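# Set near guide rail for a small box, then send it

## Task

A small box for the next order sits at the start of the conveyor. Adjust the near guide rail to suit it by clipping a spacer onto the rod of each bracket, placed between the bracket and the rail holder (the manual pages show a correctly set bracket). The box has to finish at the far end of the conveyor, which happens when the green button is pressed. Going along the conveyor toward +y of the scene frame the arms are arm2, arm1, arm4, arm3, and the green button is next to arm2.

## Robot and tools

Robots: four i2rt Big YAM arms (arm1 to arm4), each ending in a five-finger right hand with a wrist camera. Base feet in the scene frame (metres, z up, origin on the floor); each foot faces along its own +x: arm1 x=+0.035 y=+0.333 z=+0.975 quat_wxyz=(+0.998, -0.005, +0.006, +0.057); arm2 x=-0.073 y=-0.298 z=+0.970 quat_wxyz=(+0.997, -0.003, +0.001, -0.077); arm3 x=-0.071 y=+1.862 z=+0.955 quat_wxyz=(+0.999, -0.001, +0.001, -0.054); arm4 x=+0.006 y=+1.248 z=+0.939 quat_wxyz=(+0.997, -0.005, +0.003, +0.083). Reach is roughly 1.07 m from the joint1 axis.

Hand frame: the hand point sits 0.045 m in front of the palm. Its +z runs along straight fingers, +y out of the palm, +x across the palm away from the thumb. With joints 1, 5, 6 at 0 and the hand level and forward, the palm is down and the thumb on the left. The wrist camera is on the little-finger side, aimed about 30 degrees off the fingers toward the thumb; with joint6 near -1.3 its image is upright. A fixed wrist bracket on the little-finger side can collide with things.

Tool move: one call carries an optional part per robot under keys arm1..arm4, plus optional cameras (list of names from arm1_cam_wrist..arm4_cam_wrist, cam_bracket1..4, cam_end, cam_infeed, cam_rail1, cam_rail2, or ["all"]; an unknown name invalidates the call). Each robot part may hold:
- joints: a dict of absolute targets by name. Arm joints in radians: joint1_rad -2.879..2.879 (yaw about the foot, + counter-clockwise from above), joint2_rad 0..3.141 (shoulder, 0 = upper arm back, + lifts it up then forward), joint3_rad 0..3.019 (elbow, 0 folded, + opens), joint4_rad -1.692..1.57 (hand pitch, + fingers up), joint5_rad -1.57..1.57 (sideways swing, + to the arm's right), joint6_rad -2.094..2.094 (roll, + clockwise seen from behind). Hand keys on a -1..1 scale: hand_little, hand_ring, hand_middle, hand_index, hand_thumb_bend (+1 open/straight, -1 closed), hand_thumb_turn (+1 beside palm, -1 in front of palm); settings hand_force_limit (-1..1, about 0 to 10 N at the fingertip, 15 N for thumb motors) and hand_speed (-0.96..1; full speed from +0.48).
- target: one absolute hand pose [x, y, z, qw, qx, qy, qz] in the scene frame (metres, unit quaternion, same form as the printed hand line); the hand follows a straight path from its hand_target. Optional speed 0.002..4.3 m/s (default 0.25; turning limited to twice that in rad/s). With target, joints may hold only the hand_ keys.
- min_time_s: 0.1..8 s, the minimum duration of that robot's arm-joint motions.
All parts start together; hand paths end together, at most after 10 s; an action never exceeds 15 s. Paths do not avoid obstacles or other arms; hands lag, overshoot, and near full stretch can go much faster than asked. Joint moves can swing wide. A call with no action returns full state and all images.

Tool wait: seconds 0..10, optional cameras; commands nothing new. zoom_image: camera plus region [x0, y0, x1, y1] in pixels of that camera's newest image (max 504x504). show_instructions: shows the manual pages (how a bracket is set). finished_scene: ends the scene irreversibly; the result must hold with no robot help.

Results: 'move' lists robots sent motion; 'as last shown' marks uncommanded robots. hand is the measured hand-point pose (can be off at long reach); hand_target is the pose at the held joint targets. Done tolerance for a hand: 1 cm and 2 degrees. off_target: resting short of the target, maybe still pushing. time_out: a joint did not finish; on_its_own shows the target it still pushes to. 'joint command not followed' or 'pose unreachable' means a safety check withheld the motion; not_followed drops a hand target. Joint velocities are in rad/s; 'within noise' means the arm is still. Joint torques are in N m, + toward larger angles, with offsets and noise; numbers 3 and 4 wrap at ±28. hand_stopped_by gives six words (little, ring, middle, index, thumb_bend, thumb_turn): moving, target, force, stalled, fault. *_load_n are fingertip loads in N, + when pushed open; a lost grip shows as load falling toward 0. After a refused call or a stop, later motion calls in the same reply are skipped.

Gripping: a finger motor only starts when its target changes by 0.002 or more; it stops at target or when its load reaches hand_force_limit, then locks. To grip harder raise the limit and send a more-closed target; to release send a more-open one. For gentle grips use hand_speed -0.94 or lower. Start values: force limit 0, speed -0.8 (slow: about 3.6 s per finger travel). Thumb turned in front plus fingers wrap objects about 0.035 to 0.065 m thick; thumb tip and index pad can pinch light parts.

Avoid: hard presses or hits between robots (closing fingers on another robot's hand counts), hard pushes on fixed or heavy things, drops of any height, releasing moving parts, knocking anything out of the work area, overloading fingers. Arms keep pushing on contact. Stretched or straining arms heat motors; at 85 °C a MOTOR HOT line appears, at 100 °C the arm goes limp for 30 to 60 s and targets must be resent. Loose objects may occasionally be nudged. The scene keeps running while you think, holding the last command.

Each tool is called after "Emit:" in YAML: its name, and indented under it one key for each argument.

Reference images:

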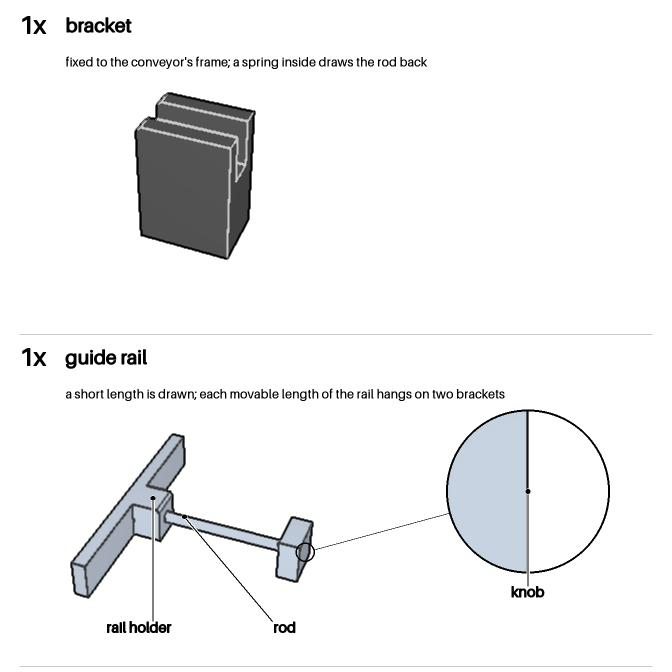

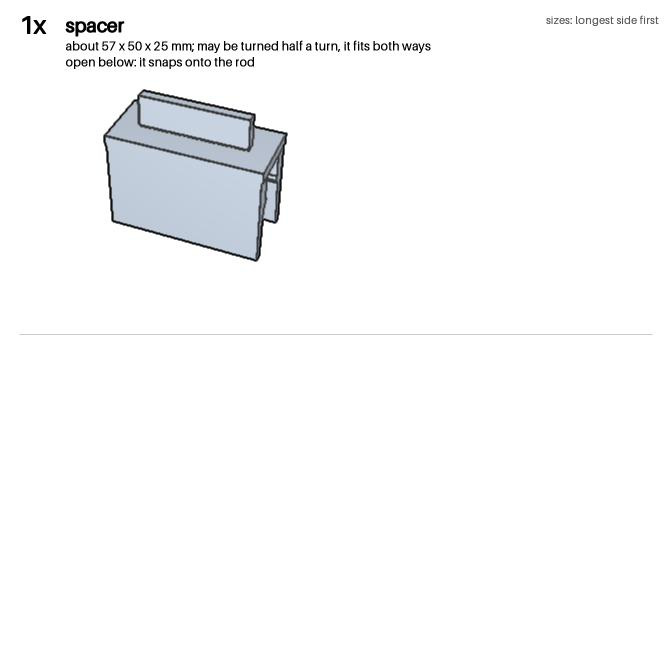

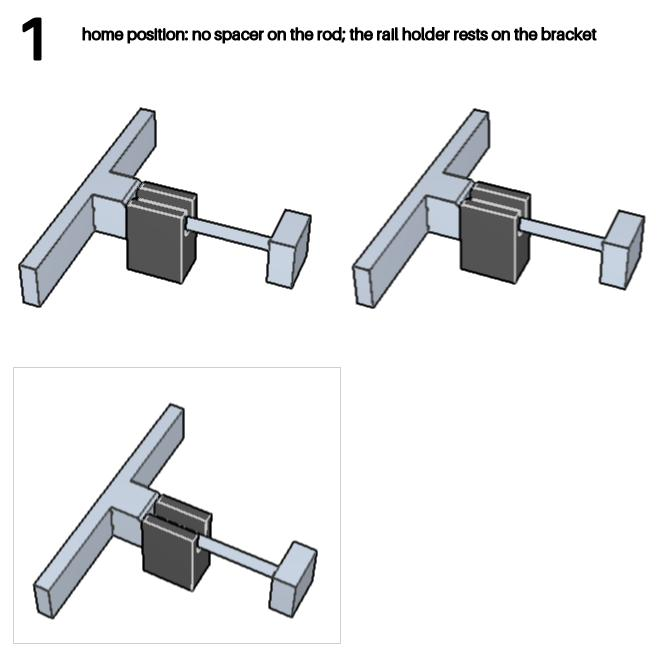

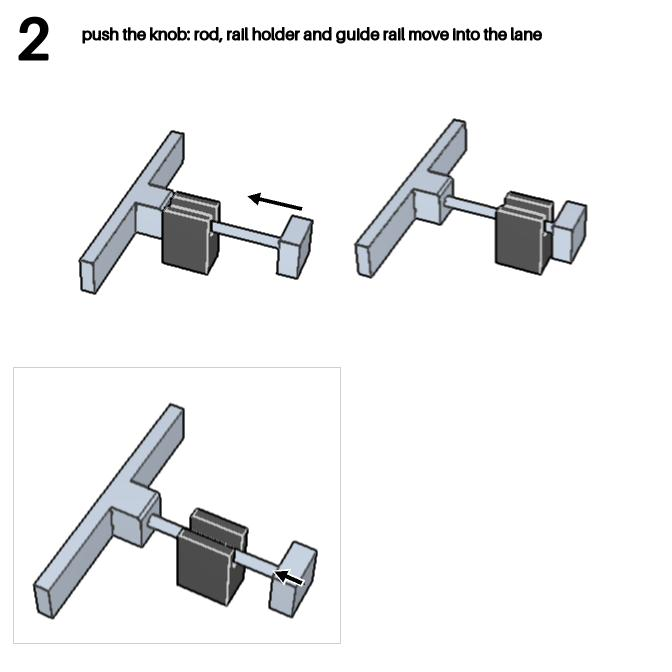

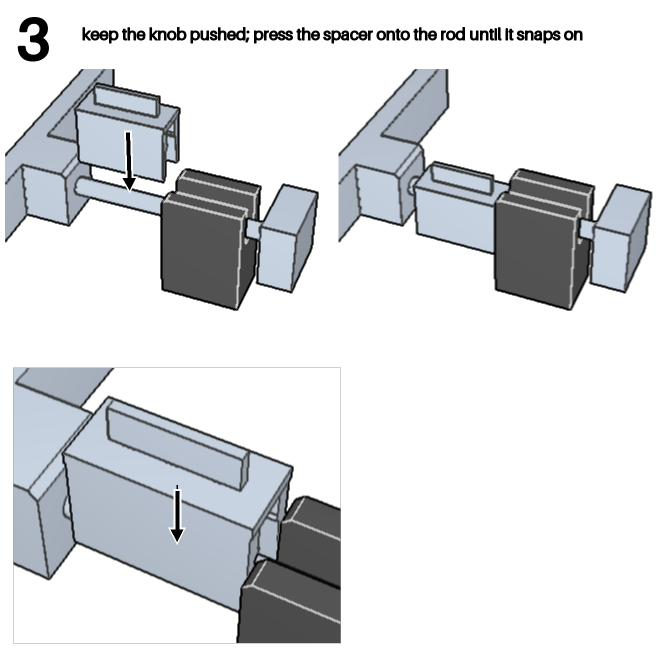

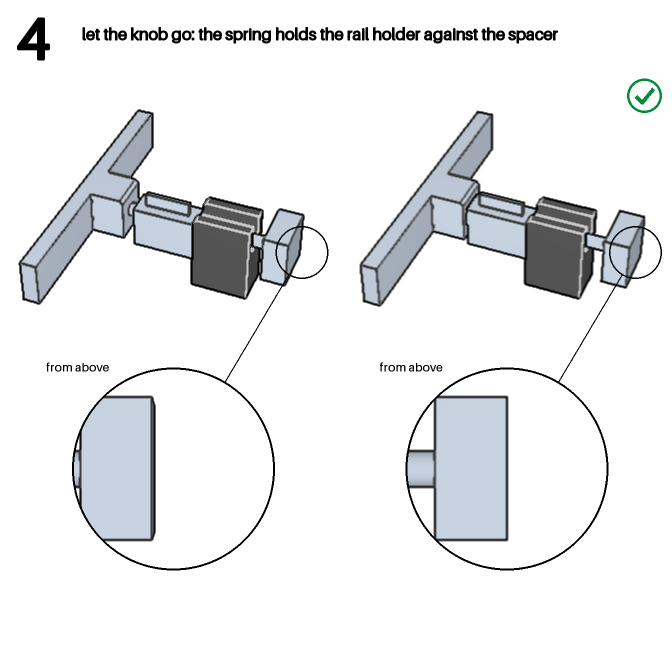

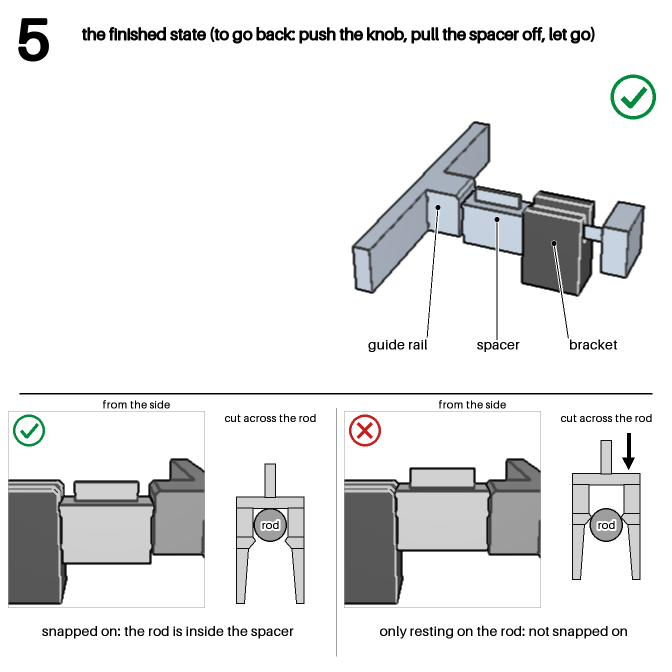

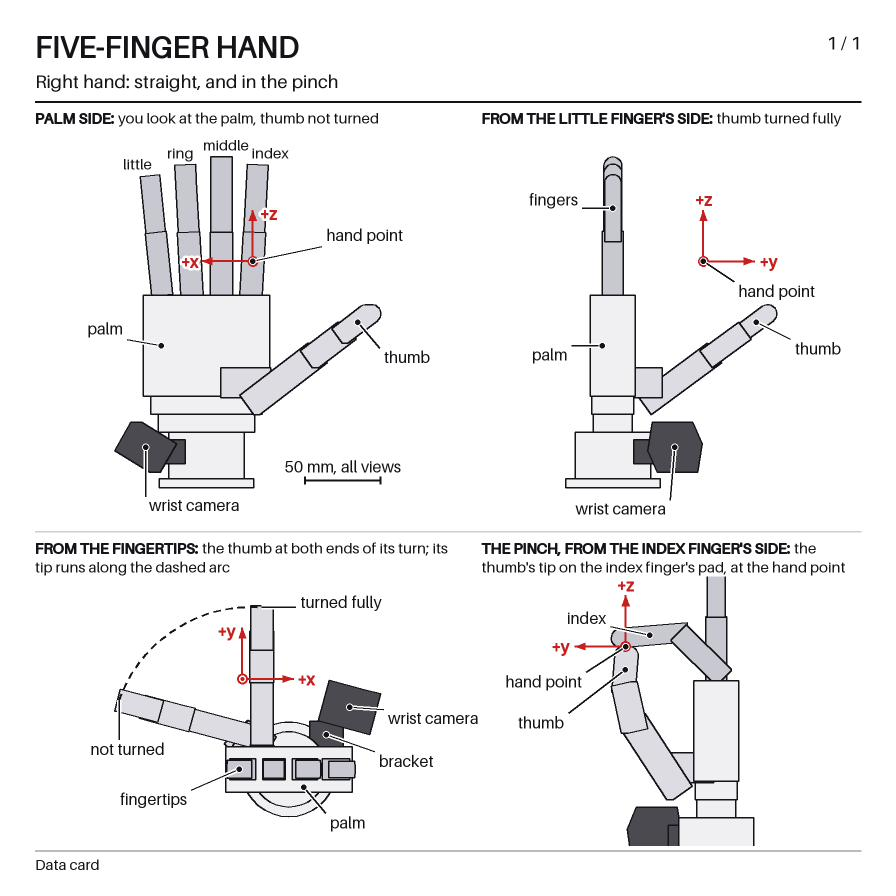

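## Session

Emit:
move:
  cameras: ["all"]

Scene clock: 0.00 s.
Joint torques (N m): no reading
Motor temperatures (°C): arm1=[29 32 30 29 27 30] | arm2=[30 30 27 29 31 29] | arm3=[32 29 29 26 33 27] | arm4=[31 26 29 28 28 32]
Heat: arm1: hottest joint2_rad 32 °C; arm2: hottest joint5_rad 31 °C; arm3: hottest joint5_rad 33 °C; arm4: hottest joint6_rad 32 °C.
Joint velocities: within noise
arm1.joint_positions: joint1_rad=-0.176 joint2_rad=+0.608 joint3_rad=+1.435 joint4_rad=-1.225 joint5_rad=-0.067 joint6_rad=-1.253 hand_little=+1.000 hand_ring=+1.000 hand_middle=+1.000 hand_index=+1.000 hand_thumb_turn=+1.000 hand_thumb_bend=+1.000 hand_force_limit=+0.000 hand_speed=-0.800
arm1.joint_status: not commanded
arm1.hand_stopped_by: target,target,target,target,target,target
arm1.little_load_n: 0.0
arm1.ring_load_n: 0.0
arm1.middle_load_n: 0.0
arm1.index_load_n: 0.0
arm1.thumb_bend_load_n: 0.0
arm1.thumb_turn_load_n: 0.0
arm1.hand: x=+0.2781 y=+0.2885 z=+1.5072 quat_wxyz=(-0.093, +0.825, -0.137, +0.541) (m; scene frame)
arm1.hand_target: x=+0.2762 y=+0.2887 z=+1.5169 quat_wxyz=(-0.094, +0.819, -0.135, +0.550) (m; scene frame)
arm1.hand_status: not commanded
arm2.joint_positions: joint1_rad=+0.146 joint2_rad=+0.560 joint3_rad=+1.336 joint4_rad=-1.211 joint5_rad=+0.058 joint6_rad=-1.149 hand_little=+1.000 hand_ring=+1.000 hand_middle=+1.000 hand_index=+1.000 hand_thumb_turn=+1.000 hand_thumb_bend=+1.000 hand_force_limit=+0.000 hand_speed=-0.800
arm2.joint_status: not commanded
arm2.hand_stopped_by: target,target,target,target,target,target
arm2.little_load_n: 0.0
arm2.ring_load_n: 0.0
arm2.middle_load_n: 0.0
arm2.index_load_n: 0.0
arm2.thumb_bend_load_n: 0.0
arm2.thumb_turn_load_n: 0.0
arm2.hand: x=+0.1562 y=-0.3514 z=+1.4671 quat_wxyz=(-0.084, +0.821, -0.194, +0.530) (m; scene frame)
arm2.hand_target: x=+0.1552 y=-0.3513 z=+1.4789 quat_wxyz=(-0.086, +0.814, -0.192, +0.541) (m; scene frame)
arm2.hand_status: not commanded
arm3.joint_positions: joint1_rad=-0.183 joint2_rad=+0.625 joint3_rad=+1.366 joint4_rad=-1.295 joint5_rad=-0.032 joint6_rad=-1.281 hand_little=+1.000 hand_ring=+1.000 hand_middle=+1.000 hand_index=+1.000 hand_thumb_turn=+1.000 hand_thumb_bend=+1.000 hand_force_limit=+0.000 hand_speed=-0.800
arm3.joint_status: not commanded
arm3.hand_stopped_by: target,target,target,target,target,target
arm3.little_load_n: 0.0
arm3.ring_load_n: 0.0
arm3.middle_load_n: 0.0
arm3.index_load_n: 0.0
arm3.thumb_bend_load_n: 0.0
arm3.thumb_turn_load_n: 0.0
arm3.hand: x=+0.1496 y=+1.7528 z=+1.4379 quat_wxyz=(-0.013, +0.840, -0.242, +0.485) (m; scene frame)
arm3.hand_target: x=+0.1488 y=+1.7531 z=+1.4458 quat_wxyz=(-0.013, +0.836, -0.241, +0.494) (m; scene frame)
arm3.hand_status: not commanded
arm4.joint_positions: joint1_rad=+0.056 joint2_rad=+0.613 joint3_rad=+1.388 joint4_rad=-1.297 joint5_rad=-0.176 joint6_rad=-1.058 hand_little=+1.000 hand_ring=+1.000 hand_middle=+1.000 hand_index=+1.000 hand_thumb_turn=+1.000 hand_thumb_bend=+1.000 hand_force_limit=+0.000 hand_speed=-0.800
arm4.joint_status: not commanded
arm4.hand_stopped_by: target,target,target,target,target,target
arm4.little_load_n: 0.0
arm4.ring_load_n: 0.0
arm4.middle_load_n: 0.0
arm4.index_load_n: 0.0
arm4.thumb_bend_load_n: 0.0
arm4.thumb_turn_load_n: 0.0
arm4.hand: x=+0.2349 y=+1.3017 z=+1.4241 quat_wxyz=(-0.245, +0.862, -0.079, +0.436) (m; scene frame)
arm4.hand_target: x=+0.2342 y=+1.3016 z=+1.4360 quat_wxyz=(-0.249, +0.855, -0.077, +0.447) (m; scene frame)
arm4.hand_status: not commanded
pictures: arm1_cam_wrist, arm2_cam_wrist, arm3_cam_wrist, arm4_cam_wrist, cam_bracket1, cam_bracket2, cam_bracket3, cam_bracket4, cam_end, cam_infeed, cam_rail1, cam_rail2

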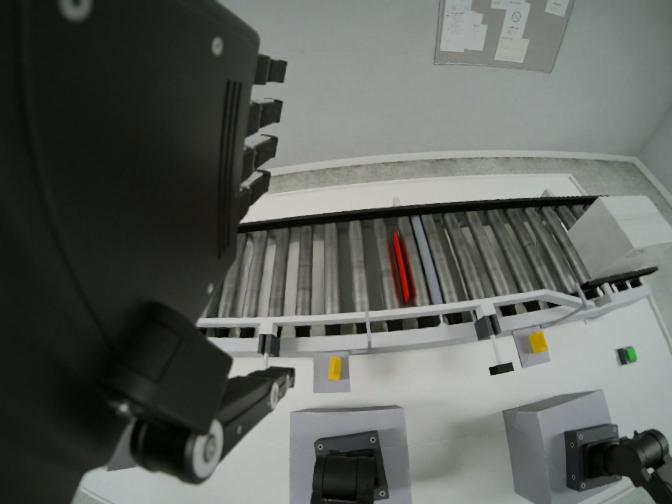

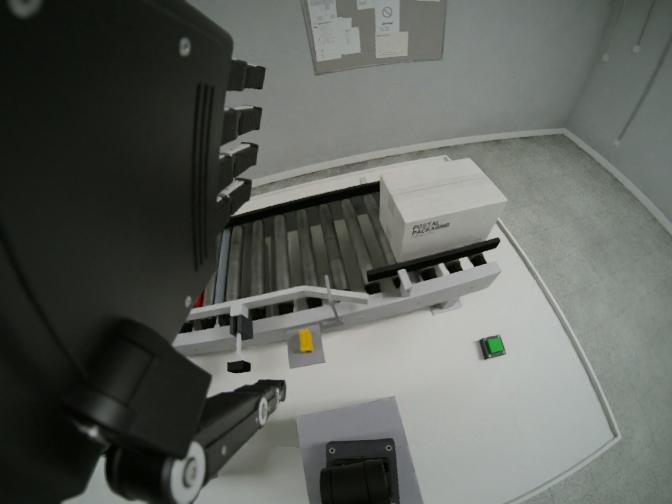

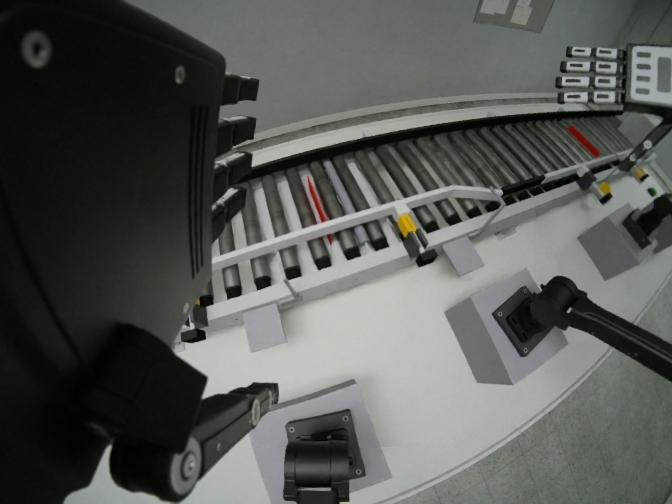

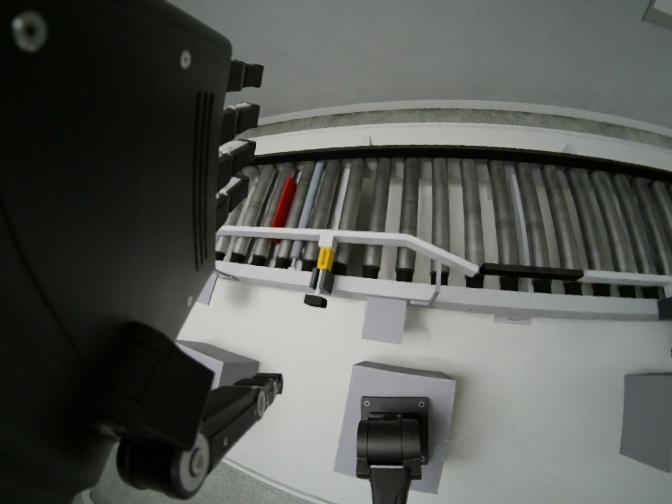

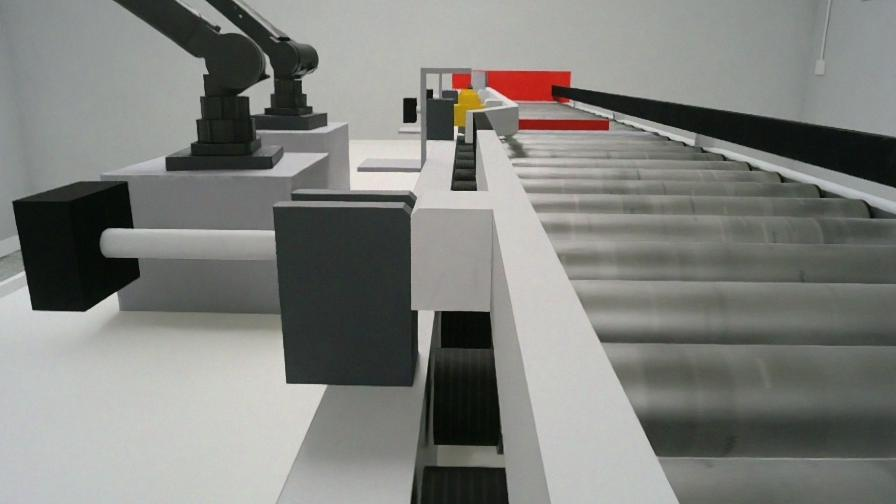

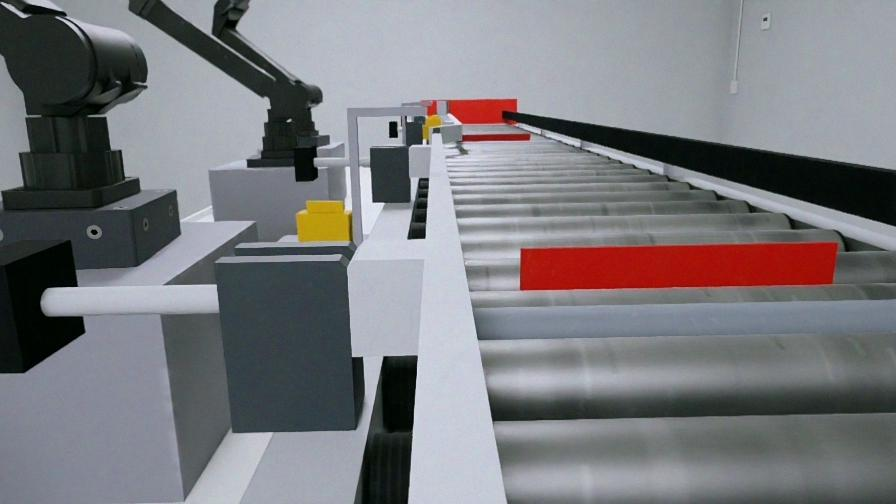

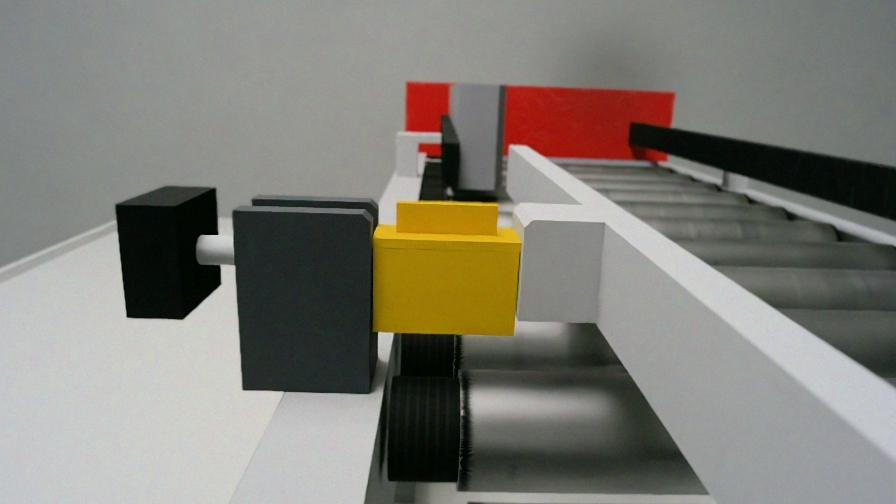

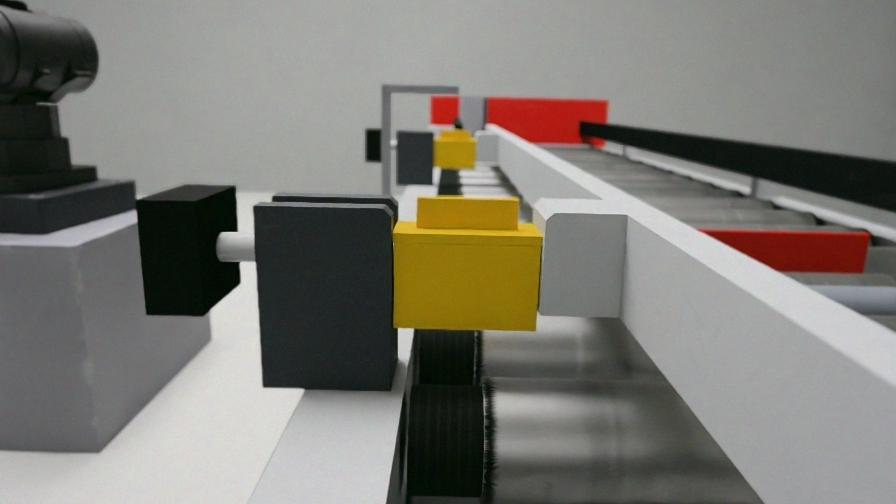

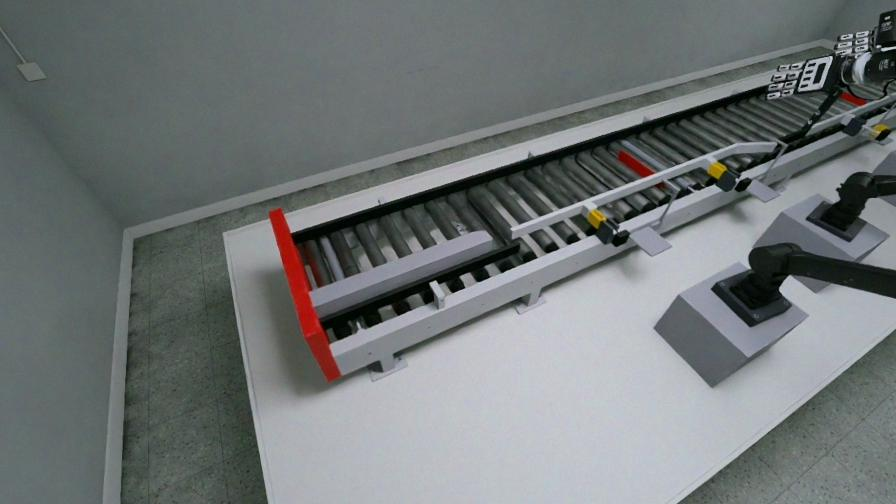

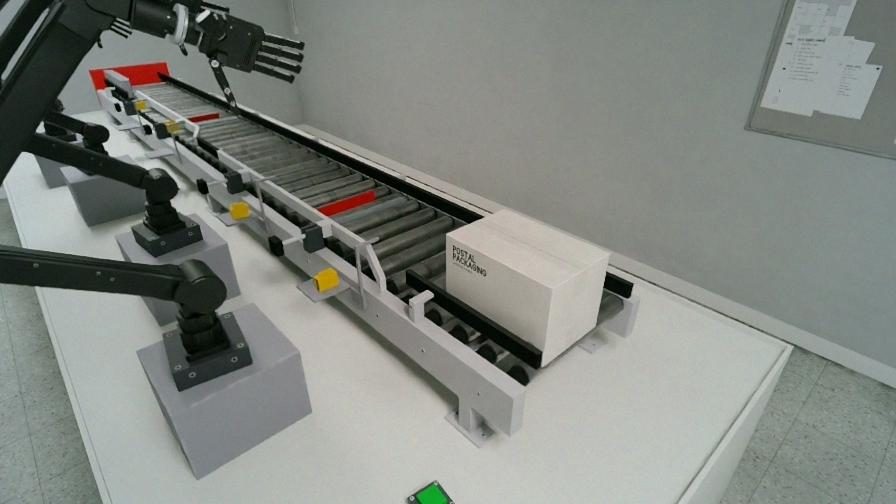

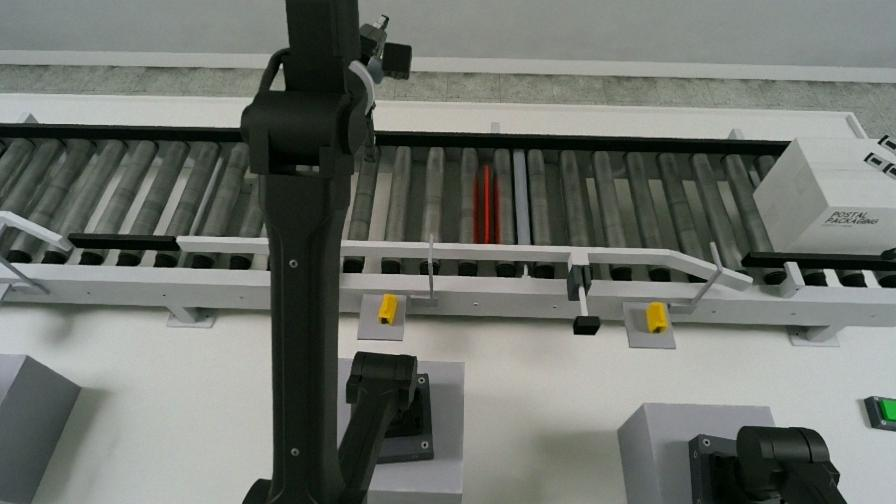

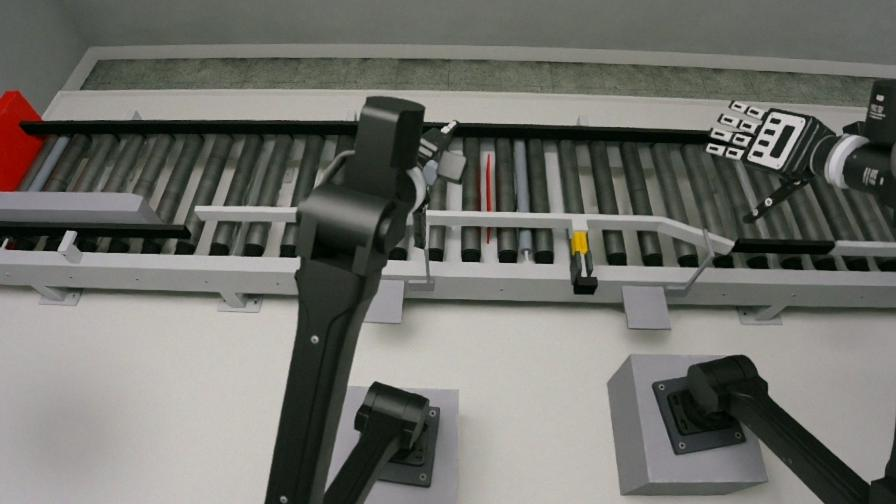

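Emit:
zoom_image:
  camera: "cam_rail1"
  region: [340, 220, 740, 420]

Emit:
zoom_image:
  camera: "arm1_cam_wrist"
  region: [230, 260, 650, 504]

Emit:
zoom_image:
  camera: "cam_infeed"
  region: [180, 160, 580, 504]

Emit:
zoom_image:
  camera: "arm2_cam_wrist"
  region: [180, 180, 540, 440]

Emit:
zoom_image:
  camera: "cam_bracket2"
  region: [180, 80, 540, 300]

Emit:
zoom_image:
  camera: "cam_bracket3"
  region: [100, 150, 640, 420]

Emit:
zoom_image:
  camera: "cam_bracket4"
  region: [100, 150, 640, 420]

Scaled by 1.260.

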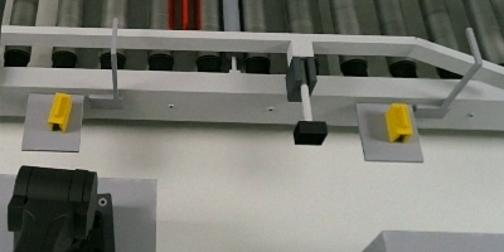

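Scaled by 1.200 from the camera's image (finer frame: 960x720).

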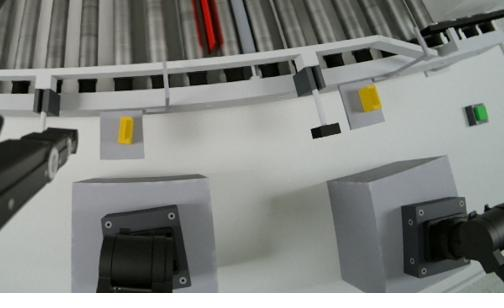

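Scaled by 1.260.

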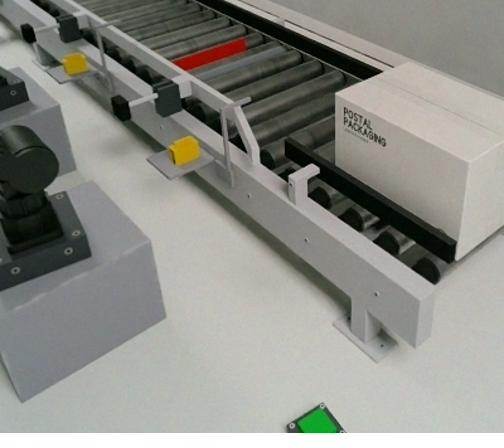

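Scaled by 1.400 from the camera's image (finer frame: 960x720).

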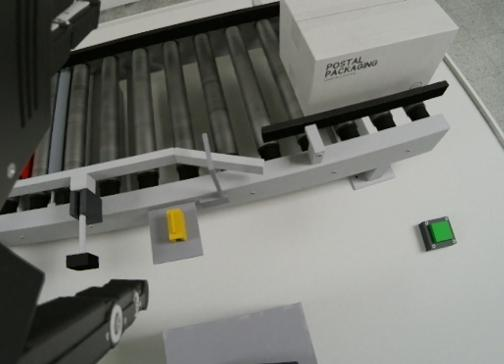

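Scaled by 1.400.

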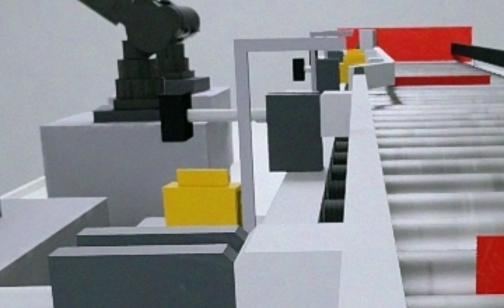

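Region (100, 150, 640, 420) is 540x270 pixels. A region can be at most 504 by 504 pixels.

Region (100, 150, 640, 420) is 540x270 pixels. A region can be at most 504 by 504 pixels.

Emit:
zoom_image:
  camera: "cam_bracket3"
  region: [180, 150, 640, 410]

Emit:
zoom_image:
  camera: "cam_bracket4"
  region: [180, 150, 640, 410]

Emit:
zoom_image:
  camera: "cam_rail2"
  region: [400, 100, 800, 400]

Emit:
zoom_image:
  camera: "cam_end"
  region: [450, 50, 896, 300]

Scaled by 1.096.

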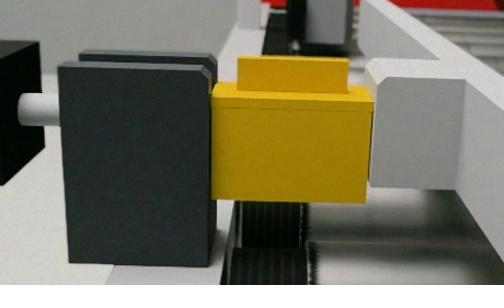

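Scaled by 1.096.

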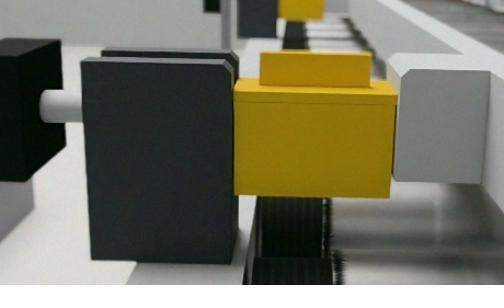

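Scaled by 1.260.

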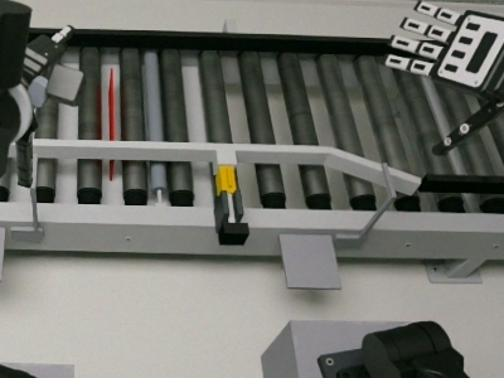

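Scaled by 1.130.

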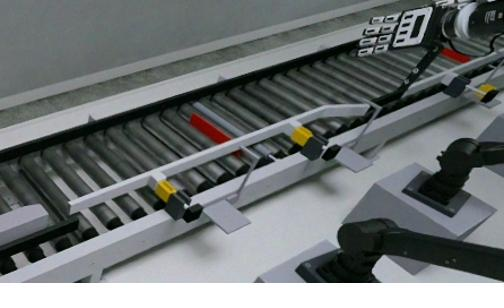

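Emit:
move:
  arm1: {"target": [0.14, 0.36, 1.38, -0.093, 0.825, -0.137, 0.541], "speed": 0.3}
  arm4: {"joints": {"hand_little": -0.95, "hand_ring": -0.95, "hand_middle": -0.95, "hand_index": -0.95, "hand_thumb_turn": -0.95, "hand_speed": 0.0}}
  cameras: ["arm1_cam_wrist", "arm4_cam_wrist", "cam_rail1"]

Scene clock: 175.37 s.
Joint torques (N m): arm1=[-1.9 10.05 6.94 1.17 -0.51 -0.03] | arm2=[0.97 3.84 8.51 2.18 0.07 -0.15] | arm3=[0.26 2.84 7.88 1.91 -0.08 -0.05] | arm4=[1.2 2.02 11.03 1.54 0 0]
Motor temperatures (°C): arm1=[29 32 42 29 27 29] | arm2=[30 30 37 30 31 29] | arm3=[31 28 36 26 32 27] | arm4=[31 26 40 29 28 31]
Heat: arm1: hottest joint3_rad 42 °C; arm2: hottest joint3_rad 37 °C; arm3: hottest joint3_rad 36 °C; arm4: hottest joint3_rad 40 °C.
move: arm1 done; arm4 done
Joint velocities: within noise
arm1.joint_positions: joint1_rad=-0.967 joint2_rad=+0.093 joint3_rad=+1.117 joint4_rad=-1.601 joint5_rad=-0.791 joint6_rad=-1.645 hand_little=+1.000 hand_ring=+1.000 hand_middle=+1.000 hand_index=+1.000 hand_thumb_turn=+1.000 hand_thumb_bend=+1.000 hand_force_limit=+0.000 hand_speed=-0.800
arm1.joint_status: not commanded
arm1.hand_stopped_by: target,target,target,target,target,target
arm1.little_load_n: 0.0
arm1.ring_load_n: 0.0
arm1.middle_load_n: 0.0
arm1.index_load_n: 0.0
arm1.thumb_bend_load_n: 0.0
arm1.thumb_turn_load_n: 0.0
arm1.hand: x=+0.1423 y=+0.3615 z=+1.3726 quat_wxyz=(-0.101, +0.824, -0.136, +0.541)
arm1.hand_target: x=+0.1416 y=+0.3623 z=+1.3795 quat_wxyz=(-0.097, +0.824, -0.137, +0.541)
arm1.hand_status: done (0.008 m and 0.9 deg from the pose sent, 0.201 m and 0.0 deg at the start; pose on its path clipped on 9 of 67 steps)
arm2, arm3: as last shown
arm2.thumb_turn_load_n: 0.5
arm4.joint_positions: joint1_rad=+0.056 joint2_rad=+0.613 joint3_rad=+1.388 joint4_rad=-1.297 joint5_rad=-0.176 joint6_rad=-1.058 hand_little=-0.950 hand_ring=-0.950 hand_middle=-0.950 hand_index=-0.950 hand_thumb_turn=-0.950 hand_thumb_bend=+1.000 hand_force_limit=+0.000 hand_speed=+0.000
arm4.joint_status: all done
arm4.hand_stopped_by: target,target,target,target,target,target
arm4.little_load_n: 0.0
arm4.ring_load_n: 0.0
arm4.middle_load_n: 0.0
arm4.index_load_n: 0.0
arm4.thumb_bend_load_n: 0.0
arm4.thumb_turn_load_n: 0.5
arm4.hand: x=+0.2349 y=+1.3017 z=+1.4241 quat_wxyz=(-0.245, +0.862, -0.079, +0.436)
arm4.hand_target: x=+0.2342 y=+1.3016 z=+1.4360 quat_wxyz=(-0.249, +0.855, -0.077, +0.447)
arm4.hand_status: not commanded

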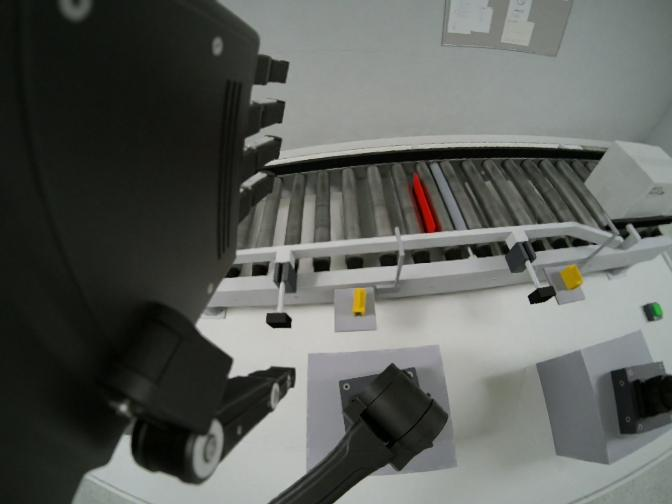

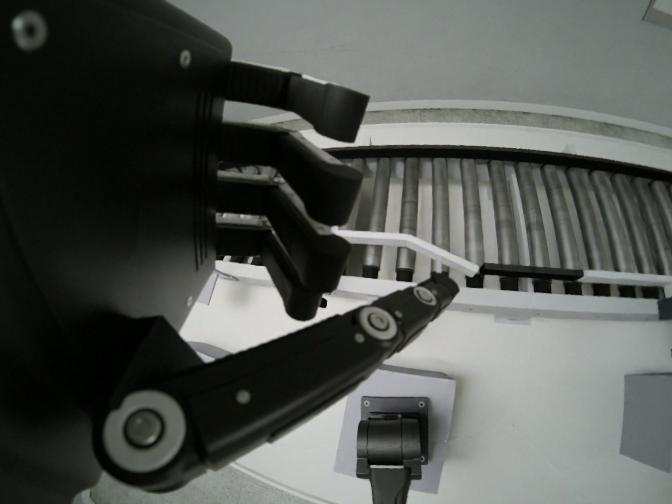

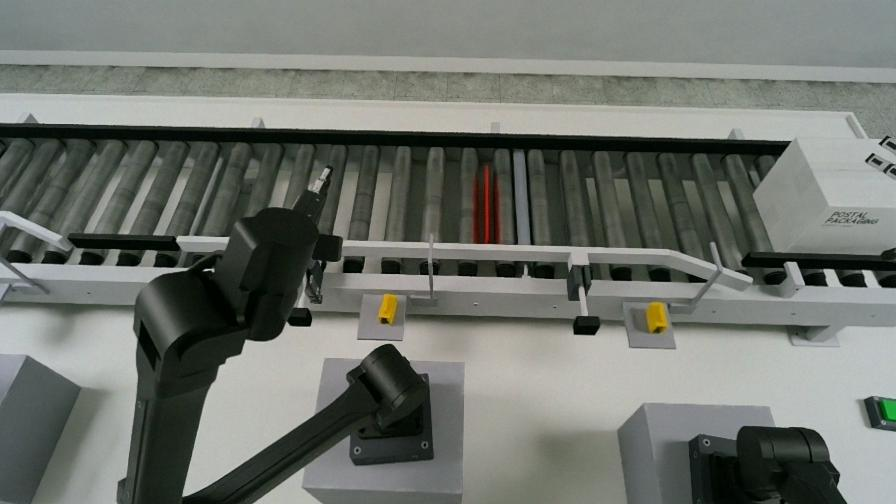

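Emit:
move:
  arm1: {"target": [0.28, -0.08, 1.25, 0, 0.0, 0.7071, -0.7071], "speed": 0.5}
  cameras: ["arm1_cam_wrist", "cam_rail1", "cam_infeed"]

Scene clock: 196.07 s.
Joint torques (N m): arm1=[0.97 -3.6 11.69 3.04 0.11 0.26] | arm2=[0.97 3.84 8.5 2.15 0.07 -0.15] | arm3=[0.26 2.84 7.87 1.91 -0.08 -0.05] | arm4=[1.2 1.9 11.06 1.52 0 -0.01]
Motor temperatures (°C): arm1=[29 32 41 29 27 29] | arm2=[30 30 37 30 31 29] | arm3=[31 28 36 26 32 27] | arm4=[31 26 41 29 28 31]
Heat: arm1: hottest joint3_rad 41 °C; arm2: hottest joint3_rad 37 °C; arm3: hottest joint3_rad 36 °C; arm4: hottest joint3_rad 41 °C.
move: arm1 off_target
Joint velocities: within noise
arm1.joint_positions: joint1_rad=-0.936 joint2_rad=+1.005 joint3_rad=+0.551 joint4_rad=+0.371 joint5_rad=+0.743 joint6_rad=+0.004 hand_little=+1.000 hand_ring=+1.000 hand_middle=+1.000 hand_index=+1.000 hand_thumb_turn=+1.000 hand_thumb_bend=+1.000 hand_force_limit=+0.000 hand_speed=-0.800
arm1.joint_status: not commanded
arm1.hand_stopped_by: target,target,target,target,target,target
arm1.little_load_n: 0.0
arm1.ring_load_n: 0.0
arm1.middle_load_n: -0.5
arm1.index_load_n: -0.5
arm1.thumb_bend_load_n: 0.0
arm1.thumb_turn_load_n: -0.5
arm1.hand: x=+0.2648 y=-0.0704 z=+1.2162 quat_wxyz=(+0.022, +0.024, -0.725, +0.688)
arm1.hand_target: x=+0.2791 y=-0.0779 z=+1.2445 quat_wxyz=(+0.001, +0.009, -0.710, +0.704)
arm1.hand_status: off_target (0.038 m and 4.7 deg from the pose sent, 0.478 m and 122.8 deg at the start; a joint's target at an end of its range on 14 of 94 steps)
arm2, arm3, arm4: as last shown
arm2.thumb_turn_load_n: 0.0
arm4.thumb_turn_load_n: 0.0
pictures: arm1_cam_wrist, cam_infeed, cam_rail1

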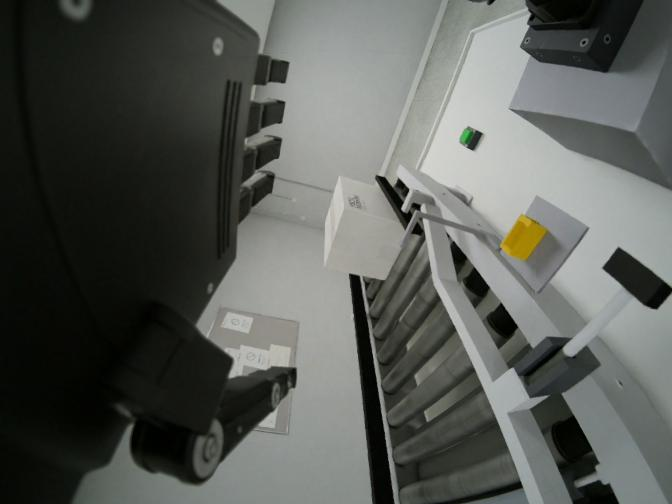

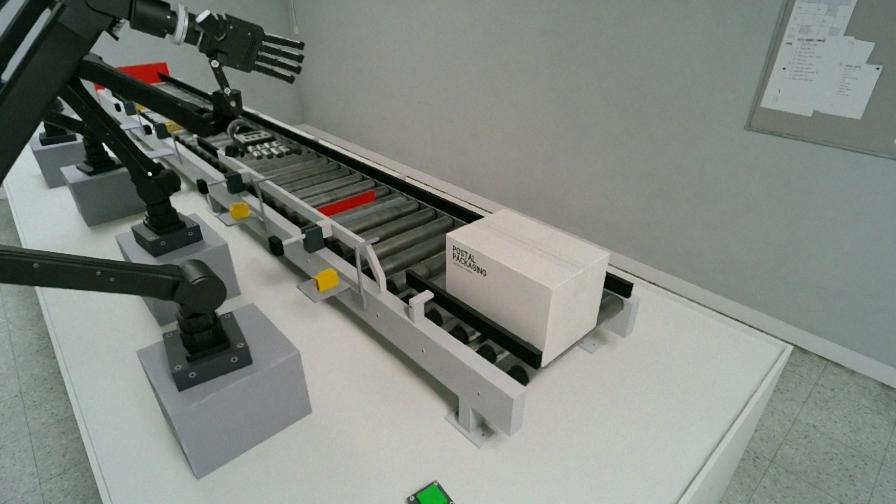

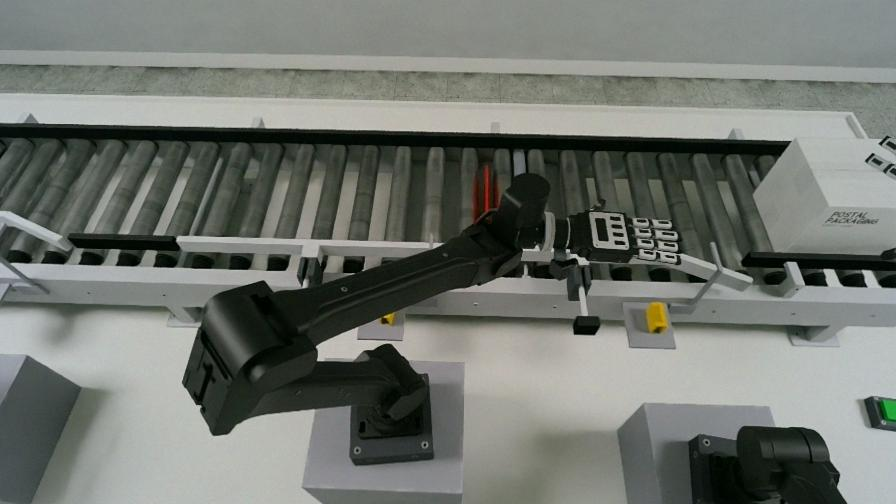

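Emit:
zoom_image:
  camera: "arm1_cam_wrist"
  region: [400, 170, 672, 420]

Emit:
zoom_image:
  camera: "cam_rail1"
  region: [540, 210, 760, 370]

Scaled by 1.853 from the camera's image (finer frame: 960x720).

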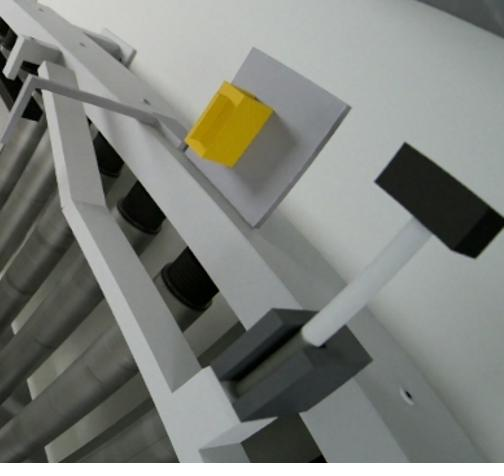

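Scaled by 2.291.

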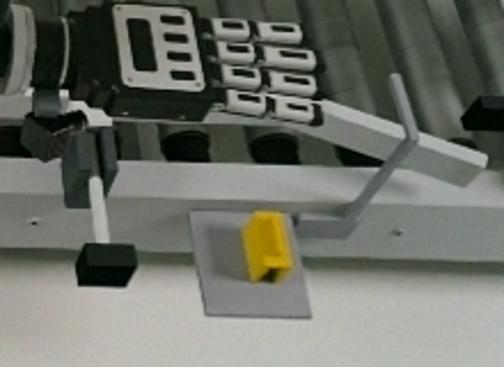

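Emit:
move:
  arm4: {"target": [0.09, 0.50, 1.12, 0.5, 0.5, -0.5, 0.5], "speed": 0.4}
  cameras: ["arm4_cam_wrist", "cam_rail1", "cam_bracket2", "cam_infeed"]

Scene clock: 246.17 s.
Joint torques (N m): arm1=[0.09 -2.84 11.55 3.03 0.11 0.24] | arm2=[1.03 3.72 8.5 2.14 0.07 -0.15] | arm3=[0.26 2.84 7.88 1.91 -0.08 -0.05] | arm4=[0.26 -16.85 12.72 2.44 0.3 0.14]
Motor temperatures (°C): arm1=[29 32 53 29 27 29] | arm2=[30 30 37 30 31 29] | arm3=[31 28 37 26 32 27] | arm4=[30 26 41 29 28 31]
Heat: arm1: hottest joint3_rad 53 °C; arm2: hottest joint3_rad 37 °C; arm3: hottest joint3_rad 37 °C; arm4: hottest joint3_rad 41 °C.
move: arm4 off_target
Joint velocities: within noise
arm1, arm2, arm3: as last shown
arm1.middle_load_n: 0.0
arm1.index_load_n: 0.0
arm1.thumb_turn_load_n: 0.0
arm4.joint_positions: joint1_rad=-1.465 joint2_rad=+1.921 joint3_rad=+1.125 joint4_rad=+0.688 joint5_rad=+0.229 joint6_rad=-1.565 hand_little=-0.950 hand_ring=-0.950 hand_middle=-0.950 hand_index=-0.950 hand_thumb_turn=-0.950 hand_thumb_bend=+1.000 hand_force_limit=+0.000 hand_speed=+0.000
arm4.joint_status: not commanded
arm4.hand_stopped_by: target,target,target,target,target,target
arm4.little_load_n: 0.0
arm4.ring_load_n: 0.0
arm4.middle_load_n: 0.0
arm4.index_load_n: 0.0
arm4.thumb_bend_load_n: 0.0
arm4.thumb_turn_load_n: 0.0
arm4.hand: x=+0.1031 y=+0.5211 z=+1.0788 quat_wxyz=(+0.472, +0.540, -0.506, +0.480)
arm4.hand_target: x=+0.0972 y=+0.5069 z=+1.1129 quat_wxyz=(+0.486, +0.509, -0.501, +0.503)
arm4.hand_status: off_target (0.048 m and 6.1 deg from the pose sent, 0.870 m and 111.0 deg at the start)
pictures: arm4_cam_wrist, cam_bracket2, cam_infeed, cam_rail1

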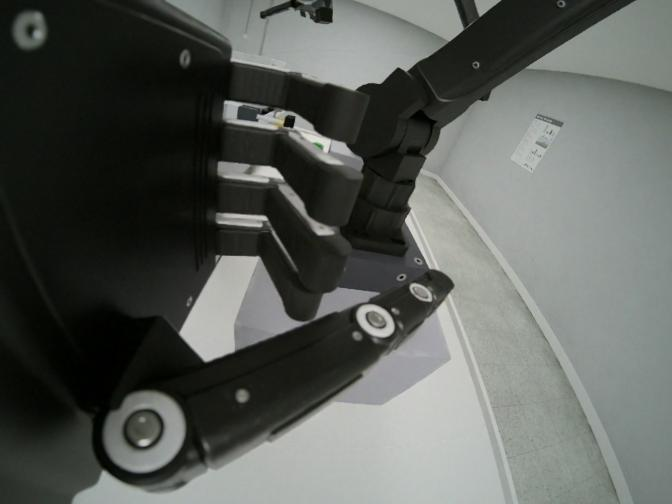

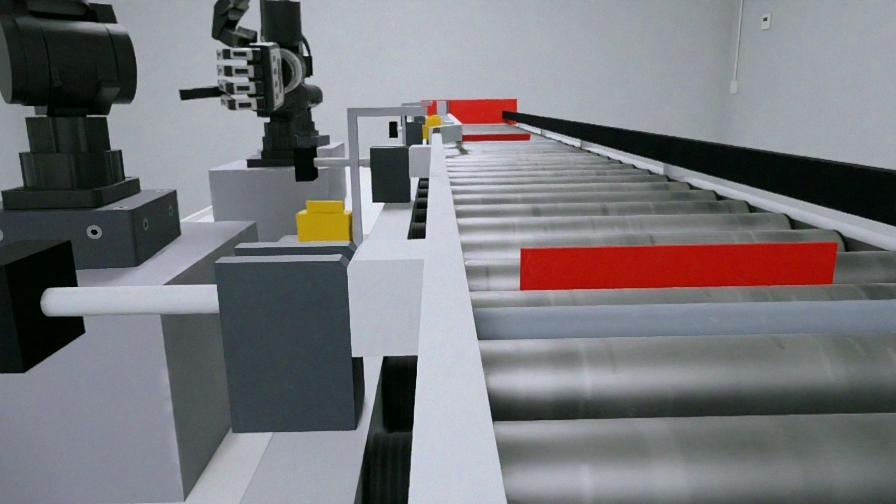

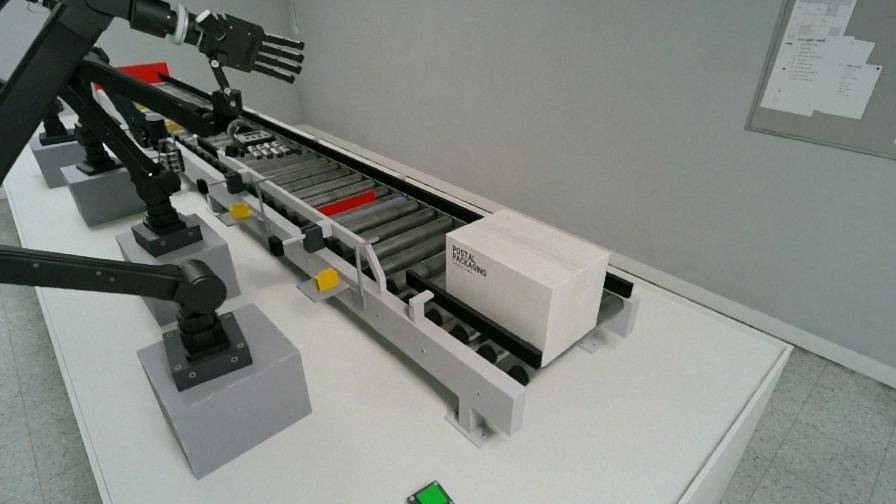

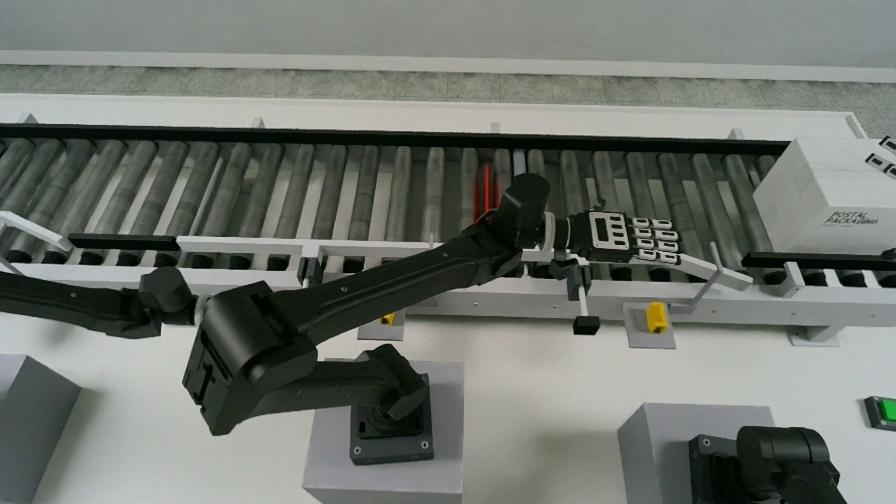

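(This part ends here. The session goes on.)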